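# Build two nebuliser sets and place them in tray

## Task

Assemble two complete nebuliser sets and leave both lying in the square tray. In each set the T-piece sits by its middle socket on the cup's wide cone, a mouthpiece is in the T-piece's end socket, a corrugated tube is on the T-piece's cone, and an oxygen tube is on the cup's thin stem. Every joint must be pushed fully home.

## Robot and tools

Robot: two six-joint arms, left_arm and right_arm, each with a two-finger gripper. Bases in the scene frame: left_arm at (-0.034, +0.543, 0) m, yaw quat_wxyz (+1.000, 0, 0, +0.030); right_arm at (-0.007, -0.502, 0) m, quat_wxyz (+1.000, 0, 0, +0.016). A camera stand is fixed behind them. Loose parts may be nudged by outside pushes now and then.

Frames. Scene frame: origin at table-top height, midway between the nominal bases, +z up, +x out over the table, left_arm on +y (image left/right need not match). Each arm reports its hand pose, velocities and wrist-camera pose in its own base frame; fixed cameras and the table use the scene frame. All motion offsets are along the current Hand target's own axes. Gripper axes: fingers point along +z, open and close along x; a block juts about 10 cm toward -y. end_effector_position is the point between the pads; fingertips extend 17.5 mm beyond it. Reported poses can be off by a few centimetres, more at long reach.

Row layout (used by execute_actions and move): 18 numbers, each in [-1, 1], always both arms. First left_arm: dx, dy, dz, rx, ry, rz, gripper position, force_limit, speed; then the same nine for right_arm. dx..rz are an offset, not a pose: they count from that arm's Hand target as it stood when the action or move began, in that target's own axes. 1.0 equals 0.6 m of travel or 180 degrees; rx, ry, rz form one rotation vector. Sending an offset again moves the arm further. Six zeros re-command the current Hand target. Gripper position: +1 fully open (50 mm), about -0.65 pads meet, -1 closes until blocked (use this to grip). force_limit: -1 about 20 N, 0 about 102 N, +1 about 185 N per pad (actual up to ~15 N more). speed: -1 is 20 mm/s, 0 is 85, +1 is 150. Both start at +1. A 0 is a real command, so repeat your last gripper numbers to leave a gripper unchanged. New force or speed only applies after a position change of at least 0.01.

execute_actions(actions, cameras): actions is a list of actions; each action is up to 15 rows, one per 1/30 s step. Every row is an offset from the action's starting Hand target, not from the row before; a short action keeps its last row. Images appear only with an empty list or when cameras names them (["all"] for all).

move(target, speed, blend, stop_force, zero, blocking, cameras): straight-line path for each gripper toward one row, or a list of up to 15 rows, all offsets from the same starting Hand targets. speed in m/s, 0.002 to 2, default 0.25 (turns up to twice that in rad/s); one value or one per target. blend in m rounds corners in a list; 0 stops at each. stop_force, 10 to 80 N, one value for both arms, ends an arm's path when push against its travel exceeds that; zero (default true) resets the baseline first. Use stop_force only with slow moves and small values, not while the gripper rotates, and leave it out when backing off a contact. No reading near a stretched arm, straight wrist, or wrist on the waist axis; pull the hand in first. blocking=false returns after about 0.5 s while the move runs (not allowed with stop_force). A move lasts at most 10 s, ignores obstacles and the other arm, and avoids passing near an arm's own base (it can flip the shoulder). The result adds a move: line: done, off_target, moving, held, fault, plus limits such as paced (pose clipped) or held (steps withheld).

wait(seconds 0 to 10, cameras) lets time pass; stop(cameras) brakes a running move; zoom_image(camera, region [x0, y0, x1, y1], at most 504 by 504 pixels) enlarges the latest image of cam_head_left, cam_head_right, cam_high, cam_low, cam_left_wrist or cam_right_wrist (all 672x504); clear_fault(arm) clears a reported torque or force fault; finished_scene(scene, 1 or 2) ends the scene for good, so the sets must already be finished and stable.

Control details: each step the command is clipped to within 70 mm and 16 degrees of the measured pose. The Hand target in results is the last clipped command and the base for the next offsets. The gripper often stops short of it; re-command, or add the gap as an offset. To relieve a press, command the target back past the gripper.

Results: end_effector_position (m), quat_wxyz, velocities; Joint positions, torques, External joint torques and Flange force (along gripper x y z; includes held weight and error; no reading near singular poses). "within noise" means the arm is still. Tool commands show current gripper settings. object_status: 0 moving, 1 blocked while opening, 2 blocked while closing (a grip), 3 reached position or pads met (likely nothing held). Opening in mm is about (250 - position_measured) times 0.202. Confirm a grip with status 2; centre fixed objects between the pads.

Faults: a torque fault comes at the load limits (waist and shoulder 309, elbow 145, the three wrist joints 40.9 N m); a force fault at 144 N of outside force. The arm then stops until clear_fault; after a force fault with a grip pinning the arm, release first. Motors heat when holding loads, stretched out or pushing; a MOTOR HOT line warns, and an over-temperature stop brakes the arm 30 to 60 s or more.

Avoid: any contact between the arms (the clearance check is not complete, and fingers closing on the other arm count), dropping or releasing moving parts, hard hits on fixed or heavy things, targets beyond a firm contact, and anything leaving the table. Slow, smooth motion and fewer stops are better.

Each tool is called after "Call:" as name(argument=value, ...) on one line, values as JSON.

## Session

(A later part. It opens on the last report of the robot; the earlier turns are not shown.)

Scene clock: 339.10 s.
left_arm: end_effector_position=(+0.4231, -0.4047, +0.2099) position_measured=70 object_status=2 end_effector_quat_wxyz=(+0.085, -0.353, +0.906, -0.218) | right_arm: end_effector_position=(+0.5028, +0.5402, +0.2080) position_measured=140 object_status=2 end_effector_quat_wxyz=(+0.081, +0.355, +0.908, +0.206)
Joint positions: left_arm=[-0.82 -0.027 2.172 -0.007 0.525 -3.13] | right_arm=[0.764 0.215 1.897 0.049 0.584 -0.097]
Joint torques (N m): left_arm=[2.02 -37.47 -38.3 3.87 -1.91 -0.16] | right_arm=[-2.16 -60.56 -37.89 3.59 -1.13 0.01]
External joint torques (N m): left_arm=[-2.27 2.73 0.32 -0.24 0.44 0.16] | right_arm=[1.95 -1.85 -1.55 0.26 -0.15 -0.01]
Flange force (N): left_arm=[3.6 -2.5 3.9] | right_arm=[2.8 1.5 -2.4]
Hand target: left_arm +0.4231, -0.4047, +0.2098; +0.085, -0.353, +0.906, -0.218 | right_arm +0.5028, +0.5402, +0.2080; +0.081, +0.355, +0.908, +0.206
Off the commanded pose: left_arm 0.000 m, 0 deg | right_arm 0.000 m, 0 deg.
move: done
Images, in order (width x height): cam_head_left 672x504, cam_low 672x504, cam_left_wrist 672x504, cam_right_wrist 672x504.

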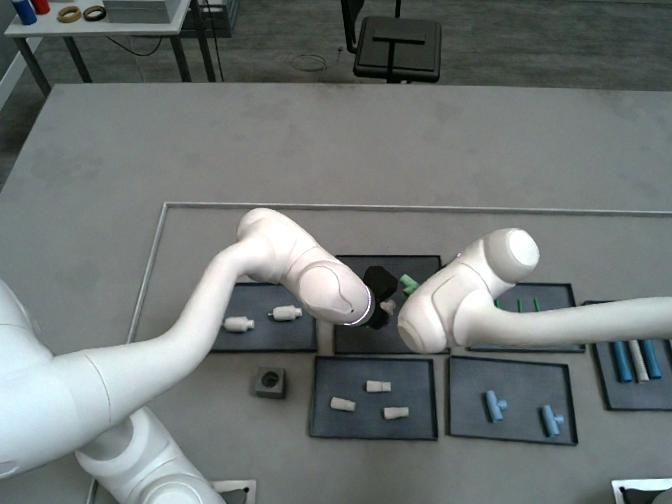

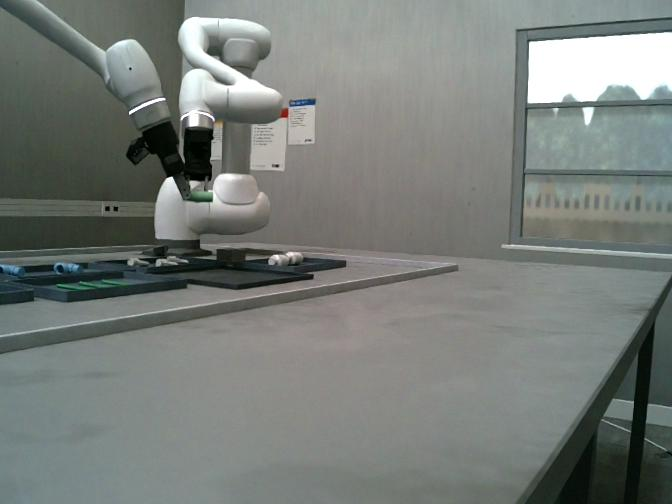

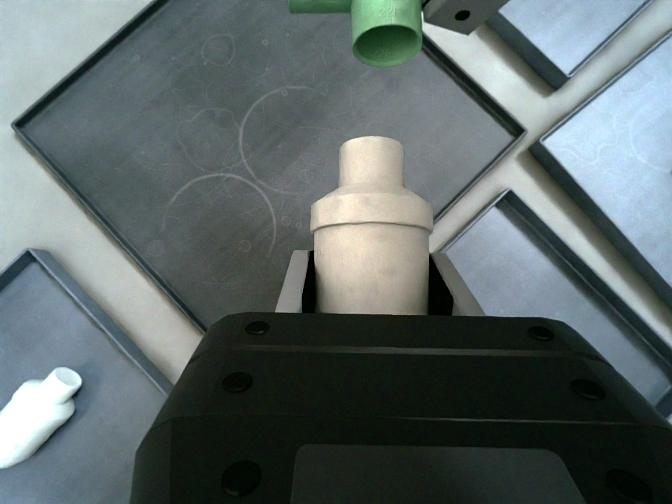

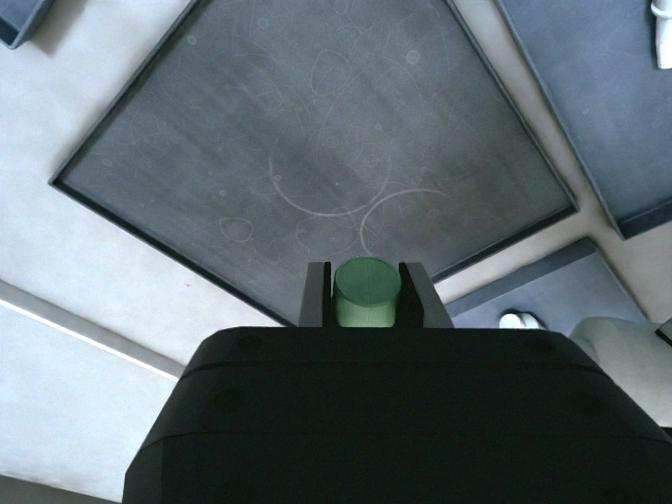

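Call:
move(target=[[0.009,0,0,0,0,0,-1,0.4,-0.5,0,0,0,0,0,0,-1,0.2,-0.5],[0.009,-0.04455,0.0227,0,0,0,-1,0.4,-0.5,0,0,0,0,0,0,-1,0.2,-0.5]], speed=0.1, blend=0.003, cameras=["cam_left_wrist","cam_low","cam_head_left","cam_head_right"])

Call:
zoom_image(camera="cam_left_wrist", region=[266, 20, 476, 178])

Call:
zoom_image(camera="cam_head_right", region=[340, 230, 460, 320])

Scene clock: 371.73 s.
left_arm: end_effector_position=(+0.4394, -0.4305, +0.2099) position_measured=70 object_status=2 end_effector_quat_wxyz=(+0.085, -0.353, +0.906, -0.218) | right_arm: end_effector_position=(+0.5028, +0.5402, +0.2080) position_measured=140 object_status=2 end_effector_quat_wxyz=(+0.081, +0.355, +0.908, +0.206)
Joint positions: left_arm=[-0.832 0.021 2.124 0.004 0.525 -3.15] | right_arm=[0.764 0.215 1.897 0.049 0.584 -0.097]
Joint torques (N m): left_arm=[1.76 -42.07 -38.21 3.89 -1.92 -0.15] | right_arm=[-2.21 -60.84 -37.91 3.58 -1.09 0.07]
External joint torques (N m): left_arm=[-1.7 2.21 0.24 -0.24 0.46 0.15] | right_arm=[1.86 -1.58 -1.55 0.26 -0.18 -0.07]
Flange force (N): left_arm=[2.3 -2.1 2.8] | right_arm=[2.5 1.7 -2.0]
Hand target: left_arm +0.4394, -0.4304, +0.2098; +0.085, -0.353, +0.906, -0.218 | right_arm +0.5028, +0.5402, +0.2080; +0.081, +0.355, +0.908, +0.206
Off the commanded pose: left_arm 0.000 m, 0 deg | right_arm 0.000 m, 0 deg.
move: done; blend cut to 0.0027 m at target 1
Images, in order (width x height): cam_head_left 672x504, cam_head_right 672x504, cam_low 672x504, cam_left_wrist 672x504.

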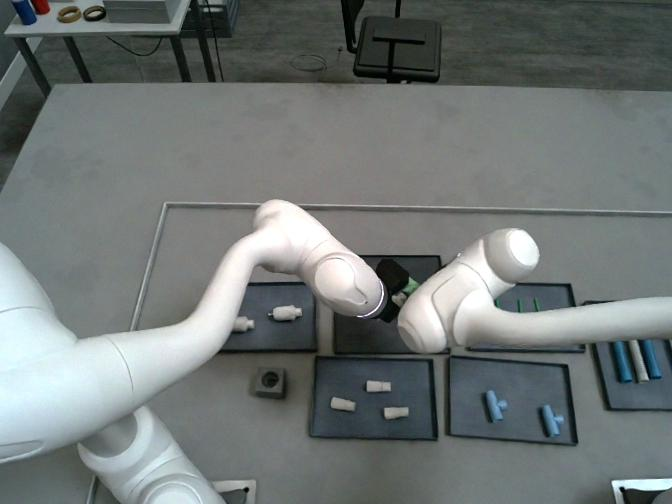

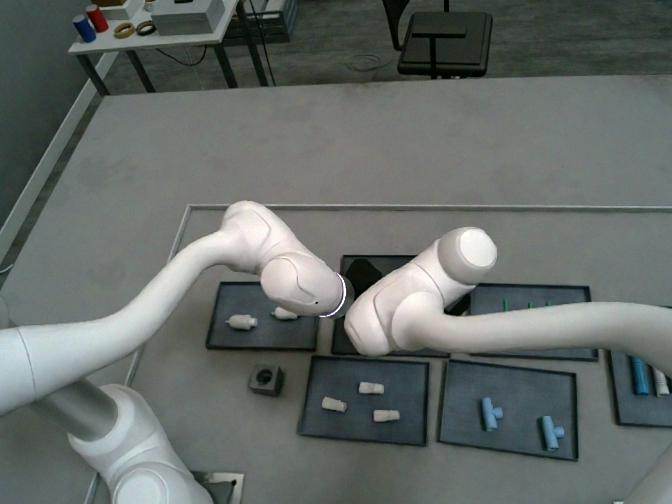

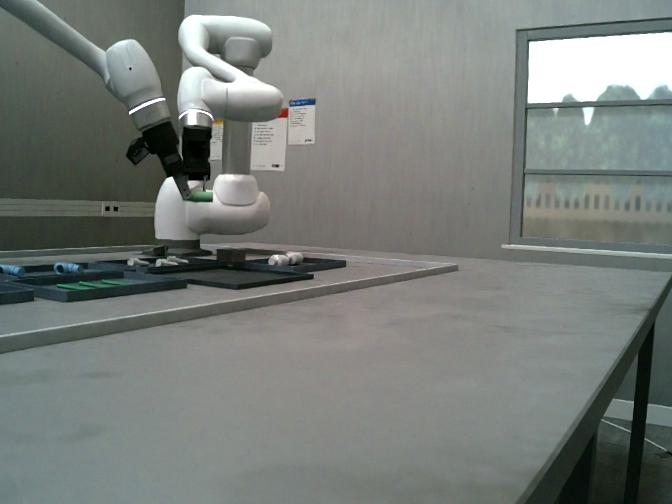

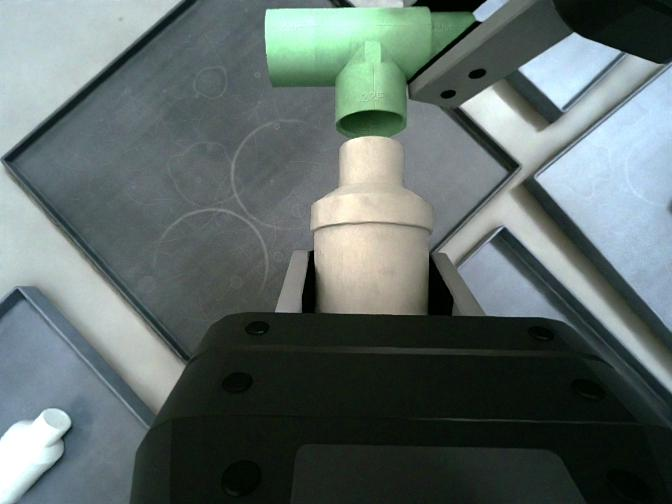

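Scaled by 2.400 from the camera's 672x504 image, which has a finer 960x720 frame.

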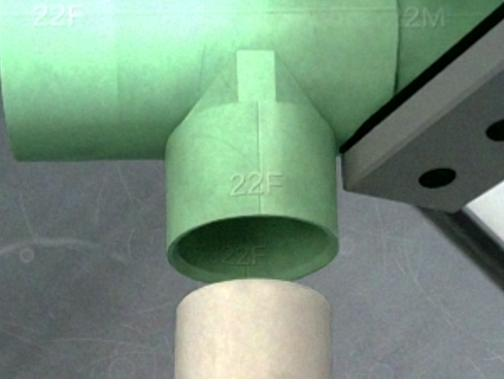

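Scaled by 4.200 from the camera's 672x504 image, which has a finer 960x720 frame.

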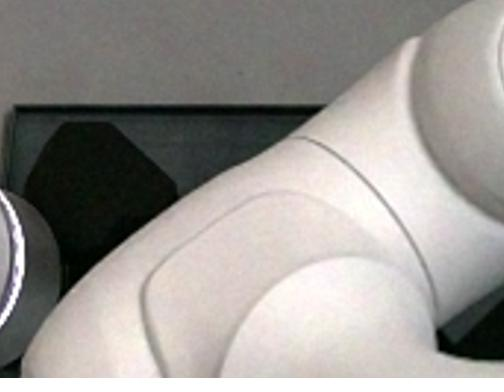

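Call:
move(target=[0,-0.04455,0.0227,0,0,0,-1,0.4,-0.5,0,0,0,0,0,0,-1,0.2,-0.5], speed=0.025, stop_force=15, cameras=["cam_left_wrist"])

Call:
zoom_image(camera="cam_left_wrist", region=[266, 60, 476, 218])

Scene clock: 380.07 s.
left_arm: end_effector_position=(+0.4475, -0.4391, +0.2097) position_measured=70 object_status=2 end_effector_quat_wxyz=(+0.085, -0.353, +0.906, -0.217) | right_arm: end_effector_position=(+0.5028, +0.5402, +0.2079) position_measured=140 object_status=2 end_effector_quat_wxyz=(+0.081, +0.355, +0.908, +0.206)
Joint positions: left_arm=[-0.832 0.04 2.105 0.004 0.526 -3.15] | right_arm=[0.764 0.216 1.897 0.049 0.584 -0.097]
Joint torques (N m): left_arm=[-1.09 -40.94 -51.29 3.75 -8.13 0.14] | right_arm=[17.87 -62.77 -40.75 7.29 -1.81 -0.74]
External joint torques (N m): left_arm=[1.23 -1.09 13.48 -0.11 6.69 -0.14] | right_arm=[-18.15 0.66 1.4 -3.44 0.54 0.74]
Flange force (N): left_arm=[-0.7 20.6 -11.3] | right_arm=[-23.4 -2.7 -0.9]
Hand target: left_arm +0.4474, -0.4391, +0.2096; +0.085, -0.353, +0.906, -0.217 (not the last commanded pose) | right_arm +0.5028, +0.5402, +0.2080; +0.081, +0.355, +0.908, +0.206
Off the commanded pose: left_arm 0.018 m, 0 deg | right_arm 0.000 m, 0 deg.
move: contact (left_arm)
Images, in order (width x height): cam_left_wrist 672x504.

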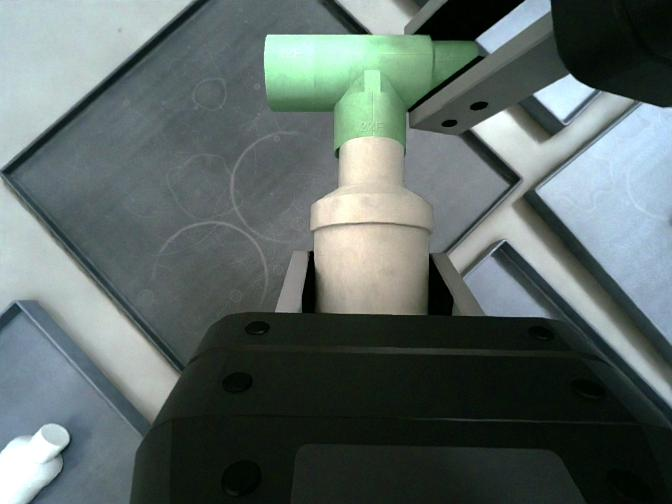

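Scaled by 2.400 from the camera's 672x504 image, which has a finer 960x720 frame.

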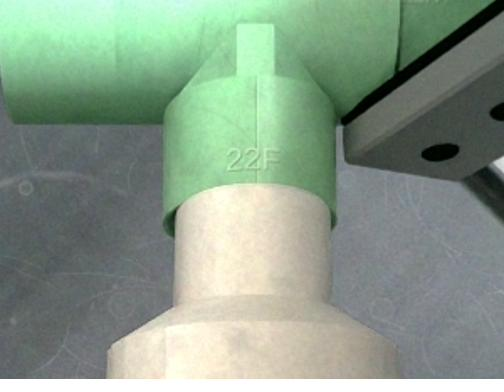

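Call:
zoom_image(camera="cam_left_wrist", region=[320, 110, 424, 188])

Call:
execute_actions(actions=[], cameras=["cam_low", "cam_head_left"])

Call:
zoom_image(camera="cam_low", region=[160, 160, 240, 220])

Scaled by 4.846 from the camera's 672x504 image, which has a finer 960x720 frame.

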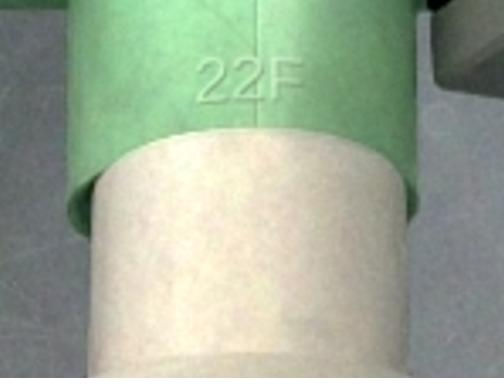

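Scene clock: 402.50 s.
left_arm: end_effector_position=(+0.4474, -0.4391, +0.2096) position_measured=70 object_status=2 end_effector_quat_wxyz=(+0.085, -0.353, +0.906, -0.217) | right_arm: end_effector_position=(+0.5028, +0.5402, +0.2080) position_measured=140 object_status=2 end_effector_quat_wxyz=(+0.081, +0.355, +0.908, +0.206)
Joint positions: left_arm=[-0.832 0.04 2.105 0.004 0.526 -3.15] | right_arm=[0.764 0.215 1.897 0.049 0.584 -0.097]
Joint velocities: within noise
Joint torques (N m): left_arm=[-0.91 -41.11 -50.96 3.74 -7.97 0.13] | right_arm=[17.24 -62.97 -40.77 7.16 -1.87 -0.74]
External joint torques (N m): left_arm=[0.89 -1.07 12.88 -0.09 6.5 -0.13] | right_arm=[-17.18 0.36 1.3 -3.31 0.59 0.74]
Flange force (N): left_arm=[0.0 19.6 -11.0] | right_arm=[-22.0 -2.6 -1.3]
Hand target: left_arm +0.4474, -0.4391, +0.2096; +0.085, -0.353, +0.906, -0.217 (not the last commanded pose) | right_arm +0.5028, +0.5402, +0.2080; +0.081, +0.355, +0.908, +0.206
Tool commands: left_gripper/position=-1.0 left_gripper/force_limit=+0.4 left_gripper/speed=-0.5 right_gripper/position=-1.0 right_gripper/force_limit=+0.2 right_gripper/speed=-0.5
Off the commanded pose: left_arm 0.018 m, 0 deg | right_arm 0.000 m, 0 deg.
Images, in order (width x height): cam_head_left 672x504, cam_low 672x504.

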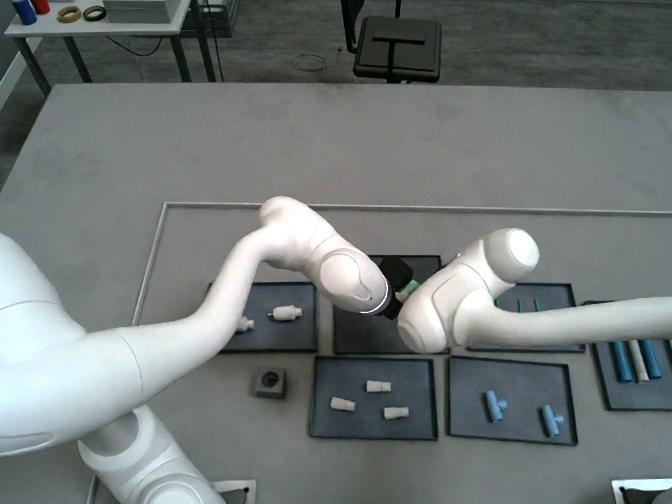

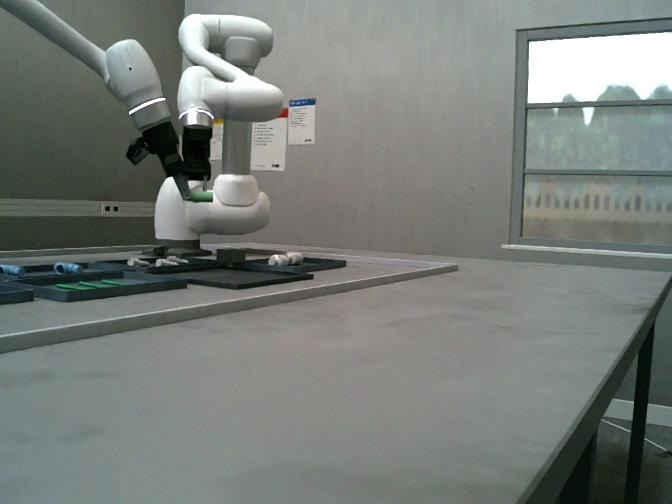

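Scaled by 6.300 from the camera's 672x504 image, which has a finer 960x720 frame.

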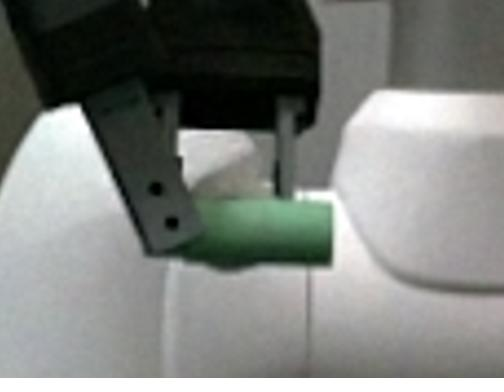

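Call:
move(target=[[0,0.00594,-0.00303,0,0,0,-1,0.4,-0.5,0,0,0,0,0,0,-1,0.2,-0.5],[0,0.00821,0.00143,0,0,0,-1,0.4,-0.5,0,0,0,0,0,0,-1,0.2,-0.5]], speed=0.05, blend=0.001)

Call:
move(target=[0,-0.02376,0.0121,0,0,0,-1,0.4,-0.5,0,0,0,0,0,0,-1,0.2,-0.5], speed=0.025, stop_force=15, cameras=["cam_left_wrist"])

Call:
zoom_image(camera="cam_left_wrist", region=[320, 110, 424, 188])

Scene clock: 455.57 s.
left_arm: end_effector_position=(+0.4447, -0.4361, +0.2067) position_measured=70 object_status=2 end_effector_quat_wxyz=(+0.085, -0.353, +0.906, -0.217) | right_arm: end_effector_position=(+0.5028, +0.5403, +0.2080) position_measured=140 object_status=2 end_effector_quat_wxyz=(+0.081, +0.355, +0.908, +0.206)
Joint positions: left_arm=[-0.832 0.037 2.115 0.004 0.52 -3.15] | right_arm=[0.764 0.215 1.897 0.049 0.584 -0.097]
Joint torques (N m): left_arm=[1.52 -44.22 -38.28 3.89 -1.91 -0.14] | right_arm=[-2.02 -60.71 -37.95 3.61 -1.14 0.01]
External joint torques (N m): left_arm=[-1.71 2.9 0.57 -0.27 0.46 0.14] | right_arm=[2.05 -1.63 -1.52 0.24 -0.14 -0.01]
Flange force (N): left_arm=[2.3 -2.1 4.0] | right_arm=[3.0 1.6 -2.1]
Hand target: left_arm +0.4447, -0.4361, +0.2066; +0.085, -0.353, +0.906, -0.217 | right_arm +0.5028, +0.5402, +0.2080; +0.081, +0.355, +0.908, +0.206
Off the commanded pose: left_arm 0.000 m, 0 deg | right_arm 0.000 m, 0 deg.
move: done

Scene clock: 456.80 s.
left_arm: end_effector_position=(+0.4552, -0.4477, +0.2065) position_measured=70 object_status=2 end_effector_quat_wxyz=(+0.085, -0.353, +0.906, -0.217) | right_arm: end_effector_position=(+0.5028, +0.5402, +0.2080) position_measured=140 object_status=2 end_effector_quat_wxyz=(+0.081, +0.355, +0.908, +0.206)
Joint positions: left_arm=[-0.832 0.061 2.089 0.004 0.521 -3.15] | right_arm=[0.764 0.215 1.897 0.049 0.584 -0.097]
Joint torques (N m): left_arm=[-4.59 -46.55 -49.14 3.06 -6.76 0.4] | right_arm=[11 -58.91 -41.37 6.14 -2.92 -0.4]
External joint torques (N m): left_arm=[4.38 2.44 11.21 0.58 5.3 -0.4] | right_arm=[-11.14 -3.16 2.01 -2.3 1.65 0.4]
Flange force (N): left_arm=[-5.4 14.3 -3.6] | right_arm=[-14.3 -5.8 -7.5]
Hand target: left_arm +0.4552, -0.4477, +0.2065; +0.085, -0.353, +0.906, -0.217 | right_arm +0.5028, +0.5402, +0.2080; +0.081, +0.355, +0.908, +0.206
Off the commanded pose: left_arm 0.000 m, 0 deg | right_arm 0.000 m, 0 deg.
move: contact (left_arm)
Images, in order (width x height): cam_left_wrist 672x504.

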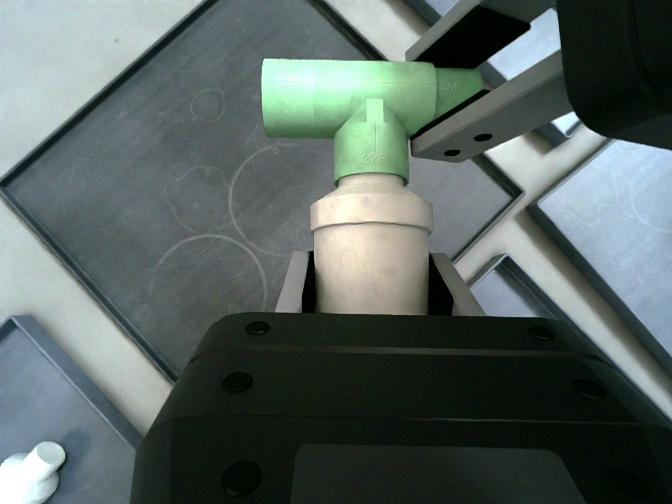

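Scaled by 4.846 from the camera's 672x504 image, which has a finer 960x720 frame.

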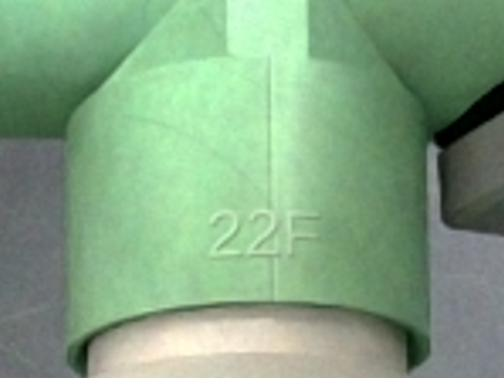

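Call:
move(target=[-0.0005,-0.01782,0.00908,0,0,0,-1,0.4,-0.5,0,0,0,0,0,0,-1,0.2,-0.5], speed=0.02, stop_force=65, zero=false, cameras=["cam_left_wrist"])

Call:
zoom_image(camera="cam_left_wrist", region=[300, 130, 444, 238])

Scene clock: 462.90 s.
left_arm: end_effector_position=(+0.4594, -0.4520, +0.2063) position_measured=70 object_status=2 end_effector_quat_wxyz=(+0.084, -0.353, +0.906, -0.217) | right_arm: end_effector_position=(+0.5028, +0.5402, +0.2079) position_measured=140 object_status=2 end_effector_quat_wxyz=(+0.081, +0.355, +0.908, +0.206)
Joint positions: left_arm=[-0.832 0.071 2.078 0.004 0.523 -3.149] | right_arm=[0.764 0.215 1.897 0.049 0.584 -0.097]
Joint torques (N m): left_arm=[-10.47 -39.04 -82.53 2.14 -23.03 0.07] | right_arm=[61.87 -65.08 -49.34 16.66 -4.78 -1.29]
External joint torques (N m): left_arm=[10.36 -5.65 44.85 1.48 21.59 -0.07] | right_arm=[-62.29 2.88 9.99 -12.82 3.51 1.29]
Flange force (N): left_arm=[-12.1 71.0 -39.9] | right_arm=[-82.2 -17.6 -4.2]
Hand target: left_arm +0.4594, -0.4520, +0.2063; +0.084, -0.353, +0.906, -0.217 (not the last commanded pose) | right_arm +0.5028, +0.5402, +0.2080; +0.081, +0.355, +0.908, +0.206
Off the commanded pose: left_arm 0.006 m, 0 deg | right_arm 0.000 m, 0 deg.
move: contact (left_arm)
Images, in order (width x height): cam_left_wrist 672x504.

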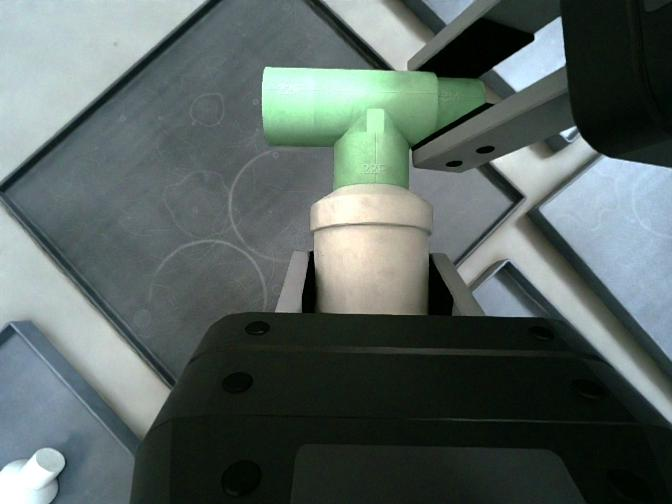

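Scaled by 3.500 from the camera's 672x504 image, which has a finer 960x720 frame.

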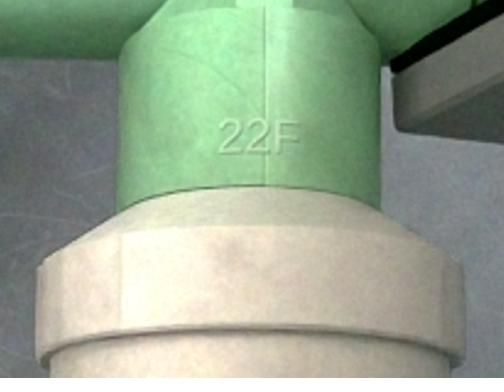

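Call:
move(target=[[0,0.00564,-0.00288,0,0,0,-1,0.4,-0.5,0,0,0,0,0,0,-1,0.2,-0.5],[0,0.00564,-0.00288,0,0,0,0.868,0.4,-0.5,0,0,0,0,0,0,-1,0.2,-0.5],[0,0.00564,-0.15288,0,0,0,0.868,0.4,-0.5,0,0,0,0,0,0,-1,0.2,-0.5],[0.0968,0.1370,-0.1513,0.0211,0.1211,0.2186,0.868,0.4,-0.5,0,0,0,0,0,0,-1,0.2,-0.5],[0.0968,0.2277,0.0268,0.0211,0.1211,0.2186,0.868,0.4,-0.5,-0.0375,0.1022,0.0492,0,0.1079,-0.2253,-1,0.2,-0.5]], speed=[0.05,0.1,0.2,0.3,0.25], blend=[0,0,0.01,0.03,0], cameras=["cam_left_wrist","cam_head_left","cam_low"])

Call:
zoom_image(camera="cam_left_wrist", region=[168, 0, 504, 252])

Scene clock: 496.63 s.
left_arm: end_effector_position=(+0.3390, -0.4071, +0.1302) position_measured=23 object_status=3 end_effector_quat_wxyz=(-0.006, +0.020, +0.964, -0.267) | right_arm: end_effector_position=(+0.5654, +0.5751, +0.2079) position_measured=140 object_status=2 end_effector_quat_wxyz=(-0.004, -0.020, +0.975, +0.221)
Joint positions: left_arm=[-0.721 0.051 2.298 -0.806 0.588 -1.613] | right_arm=[0.62 0.38 1.672 0.482 0.893 -1.26]
Joint torques (N m): left_arm=[1.62 -37.21 -30.06 1.59 -0.5 -0.19] | right_arm=[-2.19 -78.95 -39.46 4.17 -0.26 -0.03]
External joint torques (N m): left_arm=[-1.73 2.36 0.11 -0.35 0.42 0.19] | right_arm=[2.11 -2.1 -1.56 0.25 -0.13 0.03]
Flange force (N): left_arm=[-0.9 -1.4 6.1] | right_arm=[1.5 3.5 -1.3]
Hand target: left_arm +0.3391, -0.4070, +0.1301; -0.006, +0.020, +0.964, -0.267 | right_arm +0.5655, +0.5750, +0.2078; -0.004, -0.020, +0.975, +0.221
Off the commanded pose: left_arm 0.000 m, 0 deg | right_arm 0.000 m, 0 deg.
move: done
Images, in order (width x height): cam_head_left 672x504, cam_low 672x504, cam_left_wrist 672x504.

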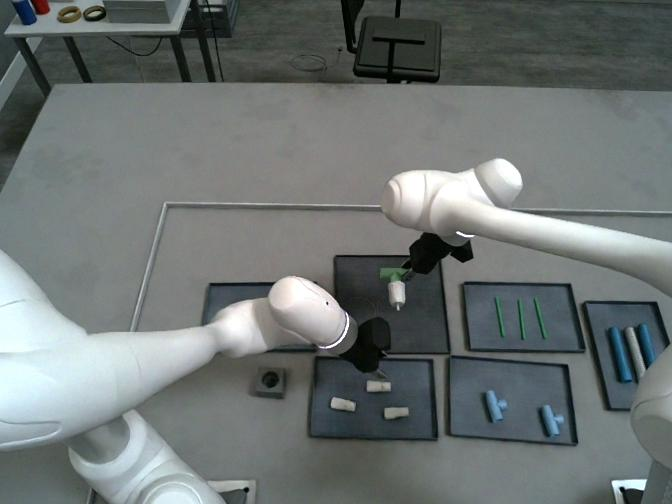

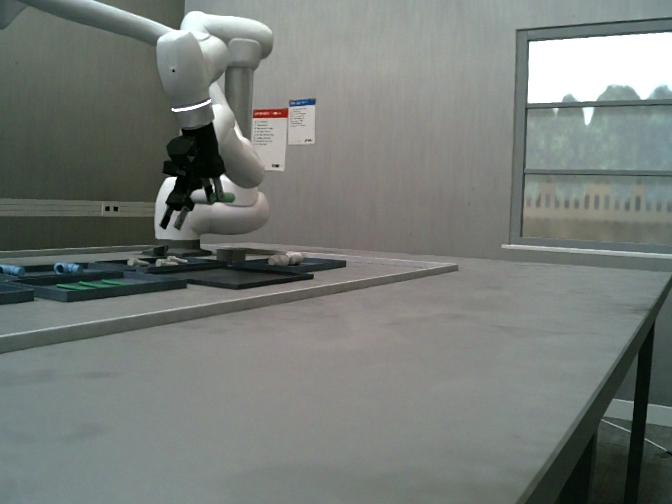

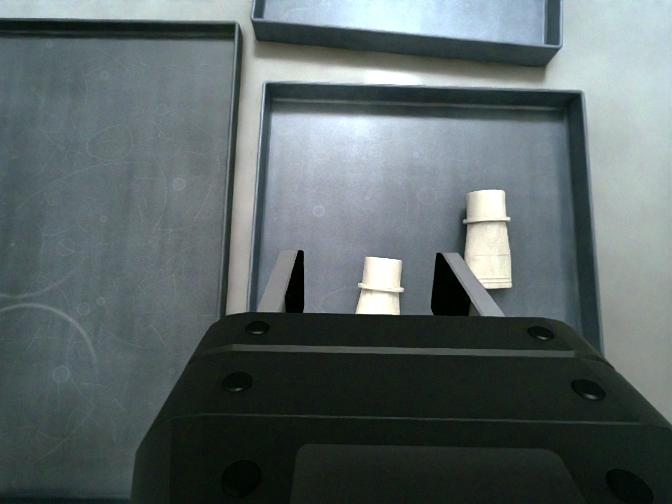

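Scaled by 1.500 from the camera's 672x504 image, which has a finer 960x720 frame.

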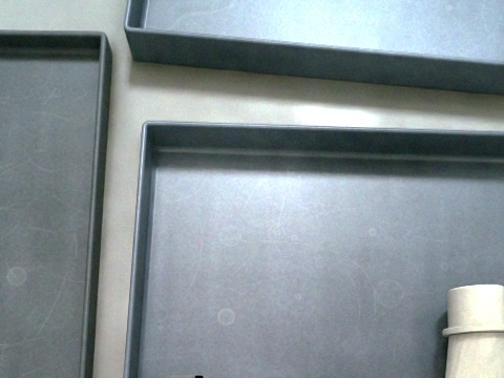

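Call:
move(target=[[0.0200,0.1132,0.1332,0,0.0129,0.0214,0.868,0.4,-0.5,0,0,0,0,0,0,-1,0.2,-0.5],[0.0200,0.1132,0.1332,0,0.0129,0.0214,-1,0.4,-0.5,0,0,0,0,0,0,-1,0.2,-0.5],[0.0193,0.0703,-0.0225,0,0,0,-1,0.4,-0.5,0,0,0,0,0,0,-1,0.2,-0.5],[-0.1552,0.0848,-0.2025,0,0,0,-1,0.4,-0.5,0,0,0,0,0,0,-1,0.2,-0.5],[-0.3453,0.0343,-0.1722,0,0,0,-1,0.4,-0.5,0,0,0,0,0,0,-1,0.2,-0.5]], speed=[0.12,0.1,0.2,0.25,0.2], blend=[0,0,0.03,0.04,0], cameras=["cam_left_wrist","cam_low","cam_head_left"])

Call:
zoom_image(camera="cam_left_wrist", region=[266, 100, 476, 258])

Call:
zoom_image(camera="cam_low", region=[160, 150, 280, 240])

Call:
zoom_image(camera="cam_head_left", region=[340, 230, 480, 335])

Scene clock: 538.10 s.
left_arm: end_effector_position=(+0.5491, -0.3448, +0.2079) position_measured=123 object_status=2 end_effector_quat_wxyz=(-0.006, +0.020, +0.964, -0.267) | right_arm: end_effector_position=(+0.5655, +0.5750, +0.2078) position_measured=140 object_status=2 end_effector_quat_wxyz=(-0.004, -0.020, +0.975, +0.221)
Joint positions: left_arm=[-0.397 0.193 1.953 -0.659 0.907 -1.535] | right_arm=[0.62 0.38 1.672 0.482 0.893 -1.26]
Joint torques (N m): left_arm=[1.75 -57.62 -35.89 1.89 -0.32 -0.13] | right_arm=[-2.31 -79.35 -39.51 4.18 -0.21 0.02]
External joint torques (N m): left_arm=[-1.88 2.23 0.25 -0.3 0.37 0.13] | right_arm=[2.61 -1.29 -1.36 0.21 -0.18 -0.02]
Flange force (N): left_arm=[-1.8 -1.7 3.7] | right_arm=[1.3 4.0 -0.1]
Hand target: left_arm +0.5491, -0.3448, +0.2079; -0.006, +0.020, +0.964, -0.267 | right_arm +0.5655, +0.5750, +0.2078; -0.004, -0.020, +0.975, +0.221
Off the commanded pose: left_arm 0.000 m, 0 deg | right_arm 0.000 m, 0 deg.
move: done
Images, in order (width x height): cam_head_left 672x504, cam_low 672x504, cam_left_wrist 672x504.

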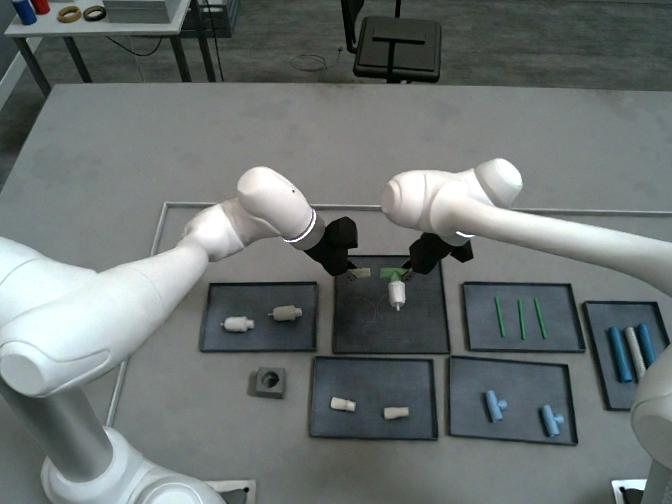

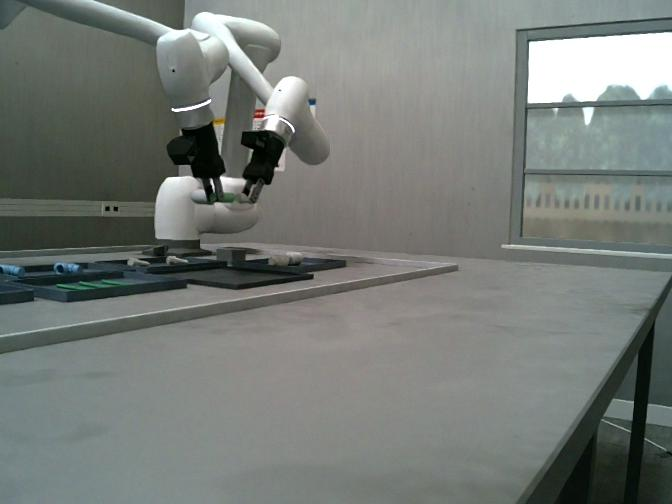

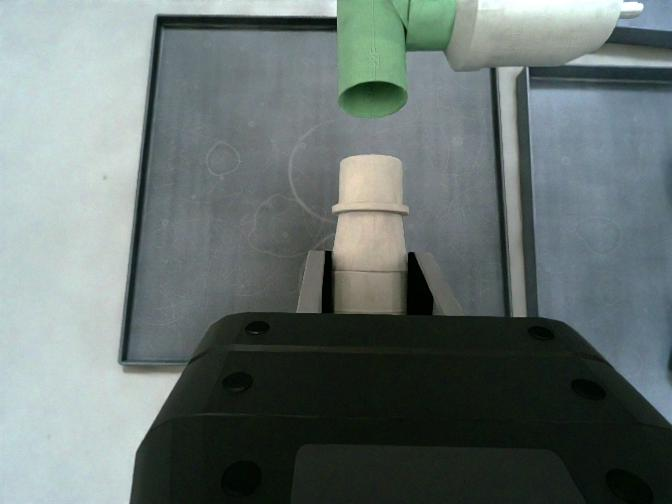

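Scaled by 2.400 from the camera's 672x504 image, which has a finer 960x720 frame.

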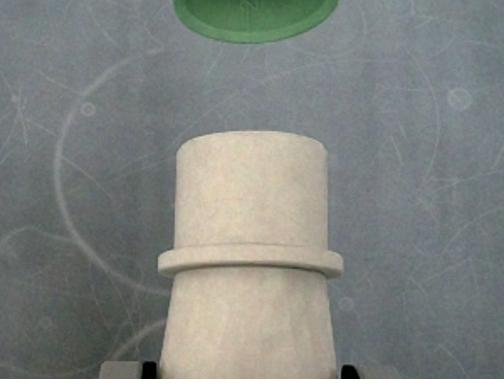

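Scaled by 4.200 from the camera's 672x504 image, which has a finer 960x720 frame.

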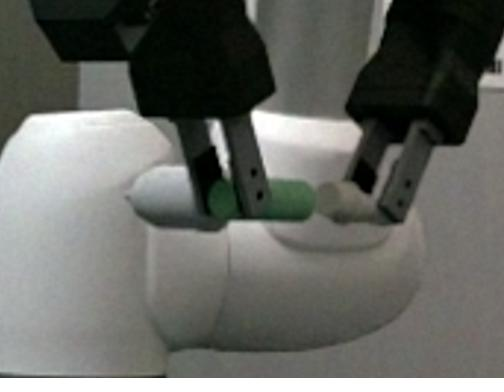

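Scaled by 3.600 from the camera's 672x504 image, which has a finer 960x720 frame.

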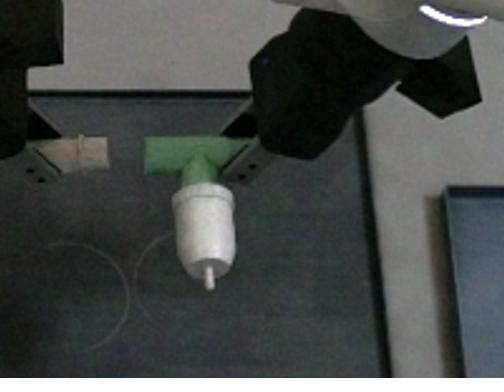

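Call:
move(target=[[0.0010,0.00086,0.00143,0,0,0,-1,0.4,-0.5,0,0,0,0,0,0,-1,0.2,-0.5],[0.00243,-0.06482,0.0409,0,0,0,-1,0.4,-0.5,0,0,0,0,0,0,-1,0.2,-0.5]], speed=0.028, stop_force=15, cameras=["cam_left_wrist","cam_low"])

Call:
zoom_image(camera="cam_left_wrist", region=[300, 110, 444, 218])

Scene clock: 556.93 s.
left_arm: end_effector_position=(+0.5466, -0.3765, +0.2067) position_measured=123 object_status=2 end_effector_quat_wxyz=(-0.006, +0.020, +0.964, -0.267) | right_arm: end_effector_position=(+0.5655, +0.5750, +0.2078) position_measured=140 object_status=2 end_effector_quat_wxyz=(-0.004, -0.020, +0.975, +0.221)
Joint positions: left_arm=[-0.448 0.207 1.937 -0.658 0.882 -1.579] | right_arm=[0.62 0.38 1.672 0.482 0.893 -1.26]
Joint torques (N m): left_arm=[-15.79 -61.38 -44.09 -4.33 -0.21 -0.13] | right_arm=[14.06 -75.8 -47.42 9.73 -3.49 0.14]
External joint torques (N m): left_arm=[15.85 4.16 8.36 5.96 0.18 0.13] | right_arm=[-14.36 -5.22 6.41 -5.31 3.09 -0.14]
Flange force (N): left_arm=[-2.9 26.7 -8.9] | right_arm=[3.3 -22.5 -17.1]
Hand target: left_arm +0.5466, -0.3765, +0.2067; -0.006, +0.020, +0.964, -0.267 (not the last commanded pose) | right_arm +0.5655, +0.5750, +0.2078; -0.004, -0.020, +0.975, +0.221
Off the commanded pose: left_arm 0.014 m, 0 deg | right_arm 0.000 m, 0 deg.
move: contact (left_arm); path passed 1 of 2 targets
Images, in order (width x height): cam_low 672x504, cam_left_wrist 672x504.

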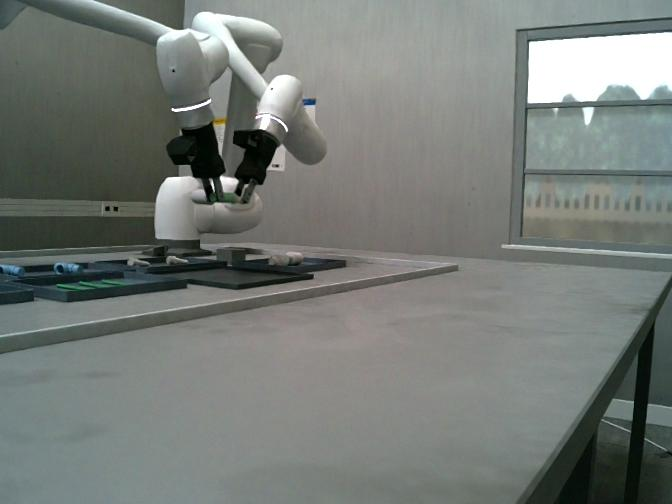

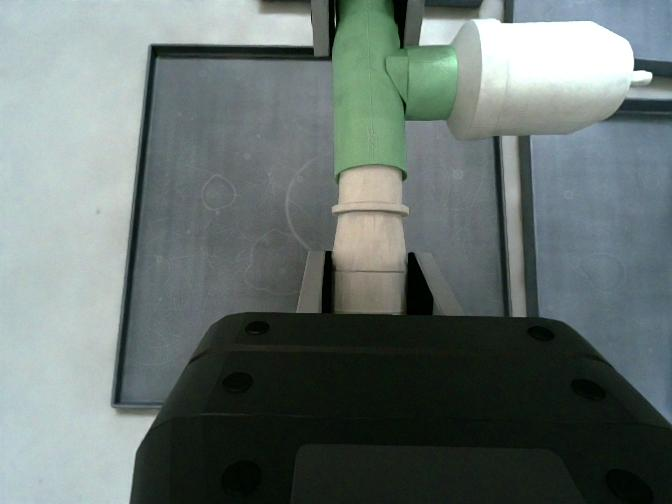

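Scaled by 3.500 from the camera's 672x504 image, which has a finer 960x720 frame.

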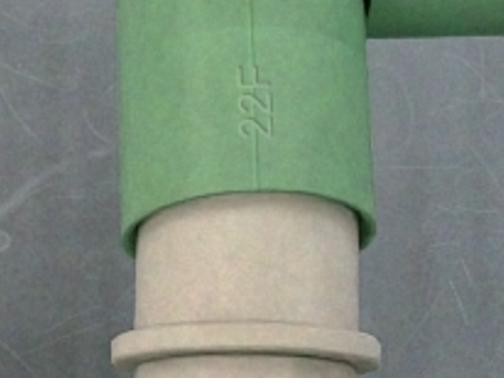

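Call:
zoom_image(camera="cam_low", region=[186, 168, 266, 228])

Scaled by 6.300 from the camera's 672x504 image, which has a finer 960x720 frame.

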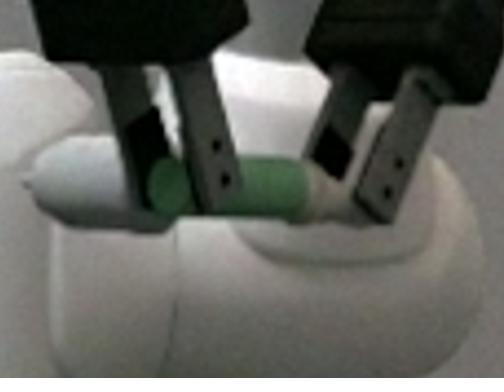

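Call:
move(target=[-0.0001,0.0034,-0.0073,-0.01667,0,0,-1,0.4,-0.5,0,0,0,0,0,0,-1,0.2,-0.5], speed=0.05)

Call:
move(target=[0.0006,-0.0342,0.01733,0,0,0,-1,0.4,-0.5,0,0,0,0,0,0,-1,0.2,-0.5], speed=0.025, stop_force=15, cameras=["cam_left_wrist"])

Call:
zoom_image(camera="cam_left_wrist", region=[300, 110, 444, 218])

Scene clock: 588.33 s.
left_arm: end_effector_position=(+0.5468, -0.3725, +0.2094) position_measured=123 object_status=2 end_effector_quat_wxyz=(-0.006, +0.020, +0.970, -0.241) | right_arm: end_effector_position=(+0.5655, +0.5751, +0.2079) position_measured=140 object_status=2 end_effector_quat_wxyz=(-0.004, -0.020, +0.975, +0.221)
Joint positions: left_arm=[-0.462 0.202 1.922 -0.581 0.894 -1.65] | right_arm=[0.62 0.38 1.672 0.482 0.893 -1.26]
Joint torques (N m): left_arm=[1.13 -59.82 -36.72 2.12 -0.42 -0.11] | right_arm=[-2.18 -78.87 -39.46 4.18 -0.36 0.06]
External joint torques (N m): left_arm=[-1.43 2.82 0.5 -0.22 0.31 0.12] | right_arm=[1.82 -1.31 -1.41 0.23 -0.05 -0.06]
Flange force (N): left_arm=[-2.2 -1.2 3.9] | right_arm=[0.5 3.2 -0.7]
Hand target: left_arm +0.5468, -0.3725, +0.2094; -0.006, +0.020, +0.970, -0.241 | right_arm +0.5655, +0.5750, +0.2078; -0.004, -0.020, +0.975, +0.221
Off the commanded pose: left_arm 0.000 m, 0 deg | right_arm 0.000 m, 0 deg.
move: done

Scene clock: 589.13 s.
left_arm: end_effector_position=(+0.5465, -0.3776, +0.2095) position_measured=123 object_status=2 end_effector_quat_wxyz=(-0.006, +0.020, +0.970, -0.241) | right_arm: end_effector_position=(+0.5655, +0.5750, +0.2079) position_measured=140 object_status=2 end_effector_quat_wxyz=(-0.004, -0.020, +0.975, +0.221)
Joint positions: left_arm=[-0.47 0.205 1.918 -0.58 0.891 -1.657] | right_arm=[0.62 0.38 1.672 0.482 0.893 -1.26]
Joint torques (N m): left_arm=[-9.1 -61.71 -40.96 -1.58 -0.17 -0.01] | right_arm=[5.66 -76.3 -44.08 6.98 -2.68 0.16]
External joint torques (N m): left_arm=[8.96 4.51 4.69 3.51 0.03 0.01] | right_arm=[-5.58 -3.68 3.4 -2.6 2.29 -0.16]
Flange force (N): left_arm=[-4.7 14.9 -1.5] | right_arm=[3.8 -10.1 -9.8]
Hand target: left_arm +0.5465, -0.3775, +0.2095; -0.005, +0.020, +0.970, -0.241 (not the last commanded pose) | right_arm +0.5655, +0.5750, +0.2078; -0.004, -0.020, +0.975, +0.221
Off the commanded pose: left_arm 0.018 m, 0 deg | right_arm 0.000 m, 0 deg.
move: contact (left_arm)
Images, in order (width x height): cam_left_wrist 672x504.

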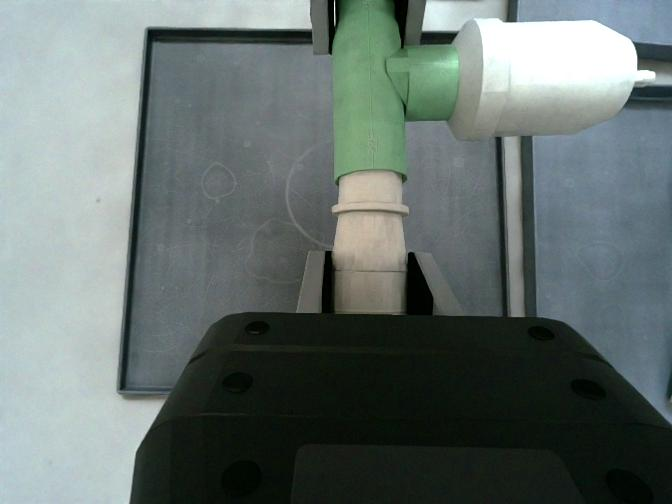

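Scaled by 3.500 from the camera's 672x504 image, which has a finer 960x720 frame.

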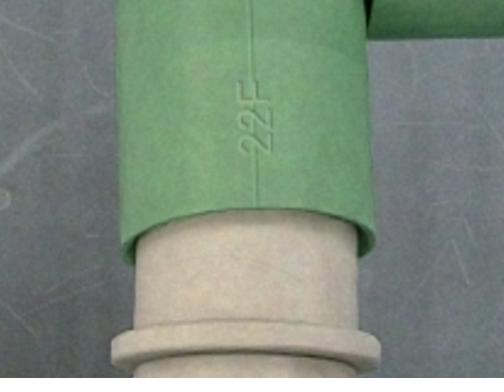

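Call:
move(target=[[-0.0005,0.0003,0.0006,0,0,0,-1,0.4,-0.5,0,0,0,0,0,0,-1,0.2,-0.5],[0.0001,-0.02645,0.01415,0,0,0,-1,0.4,-0.5,0,0,0,0,0,0,-1,0.2,-0.5]], speed=0.02, stop_force=40, zero=false, cameras=["cam_left_wrist"])

Call:
zoom_image(camera="cam_left_wrist", region=[300, 110, 444, 218])

Scene clock: 596.00 s.
left_arm: end_effector_position=(+0.5463, -0.3862, +0.2092) position_measured=123 object_status=2 end_effector_quat_wxyz=(-0.005, +0.020, +0.970, -0.241) | right_arm: end_effector_position=(+0.5654, +0.5750, +0.2078) position_measured=140 object_status=2 end_effector_quat_wxyz=(-0.004, -0.020, +0.975, +0.221)
Joint positions: left_arm=[-0.483 0.21 1.912 -0.579 0.886 -1.67] | right_arm=[0.62 0.38 1.672 0.482 0.893 -1.26]
Joint torques (N m): left_arm=[-28.16 -65.62 -49.58 -8.18 0.13 0.52] | right_arm=[21.34 -71.67 -52.35 12.12 -6.47 -0.08]
External joint torques (N m): left_arm=[28.09 7.57 13.18 10.12 -0.29 -0.52] | right_arm=[-21.32 -9.4 11.32 -7.71 6.07 0.08]
Flange force (N): left_arm=[-8.3 44.4 -11.3] | right_arm=[8.8 -35.6 -28.7]
Hand target: left_arm +0.5463, -0.3862, +0.2093; -0.005, +0.020, +0.970, -0.241 (not the last commanded pose) | right_arm +0.5655, +0.5750, +0.2078; -0.004, -0.020, +0.975, +0.221
Off the commanded pose: left_arm 0.009 m, 0 deg | right_arm 0.000 m, 0 deg.
move: contact (left_arm); path passed 1 of 2 targets
Images, in order (width x height): cam_left_wrist 672x504.

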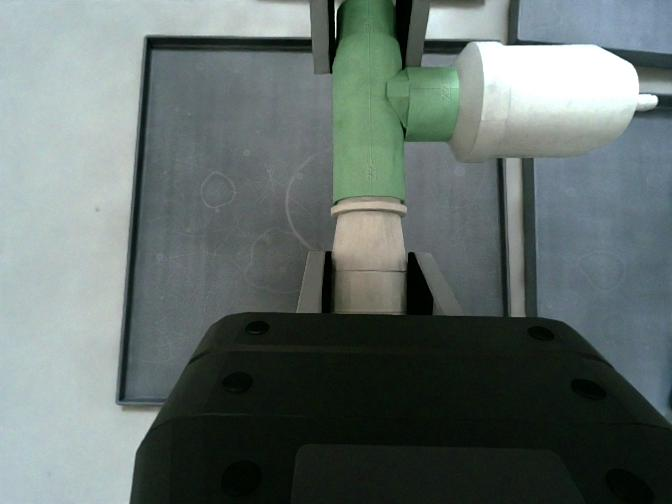

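Scaled by 3.500 from the camera's 672x504 image, which has a finer 960x720 frame.

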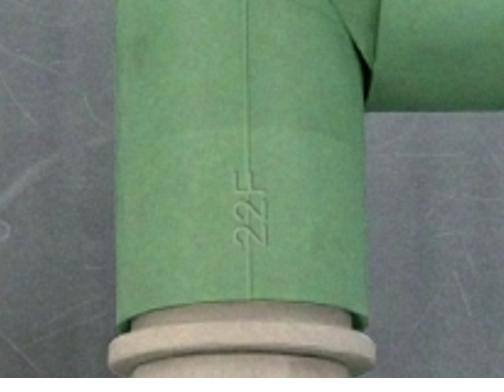

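Call:
move(target=[[-0.0005,0.0003,0.0006,0,0,0,-1,0.4,-0.5,0,0,0,0,0,0,-1,0.2,-0.5],[-0.0003,-0.01457,0.0081,0,0,0,-1,0.4,-0.5,0,0,0,0,0,0,-1,0.2,-0.5]], speed=0.02, stop_force=65, zero=false, cameras=["cam_left_wrist"])

Call:
zoom_image(camera="cam_left_wrist", region=[300, 150, 444, 258])

Scene clock: 601.23 s.
left_arm: end_effector_position=(+0.5464, -0.3887, +0.2088) position_measured=123 object_status=2 end_effector_quat_wxyz=(-0.006, +0.020, +0.970, -0.241) | right_arm: end_effector_position=(+0.5655, +0.5750, +0.2078) position_measured=140 object_status=2 end_effector_quat_wxyz=(-0.004, -0.020, +0.975, +0.221)
Joint positions: left_arm=[-0.486 0.212 1.911 -0.579 0.884 -1.674] | right_arm=[0.62 0.38 1.672 0.482 0.893 -1.26]
Joint torques (N m): left_arm=[-41.78 -65.73 -55.87 -12.82 -0.54 0.65] | right_arm=[34.63 -70.27 -59.29 16.68 -8.78 -0.09]
External joint torques (N m): left_arm=[42.1 7.36 19.47 14.78 0.37 -0.65] | right_arm=[-34.83 -10.56 18.39 -12.28 8.39 0.09]
Flange force (N): left_arm=[-8.2 66.6 -22.2] | right_arm=[9.9 -57.0 -39.7]
Hand target: left_arm +0.5464, -0.3887, +0.2088; -0.006, +0.020, +0.970, -0.241 (not the last commanded pose) | right_arm +0.5655, +0.5750, +0.2078; -0.004, -0.020, +0.975, +0.221
Off the commanded pose: left_arm 0.007 m, 0 deg | right_arm 0.000 m, 0 deg.
move: contact (left_arm); path passed 1 of 2 targets
Images, in order (width x height): cam_left_wrist 672x504.

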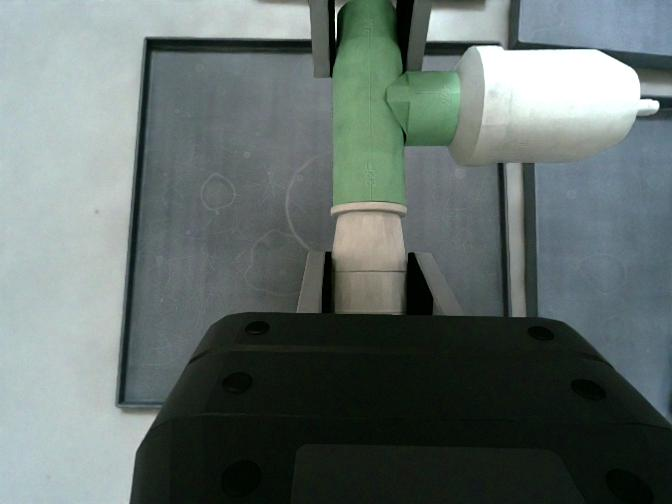

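Scaled by 3.500 from the camera's 672x504 image, which has a finer 960x720 frame.

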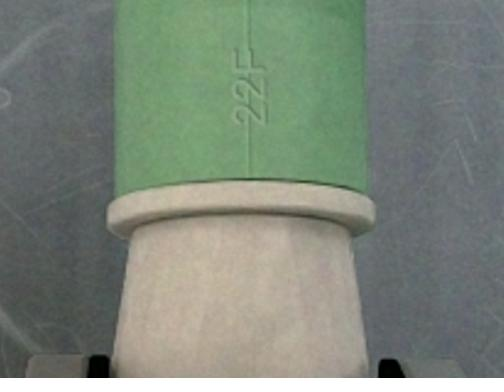

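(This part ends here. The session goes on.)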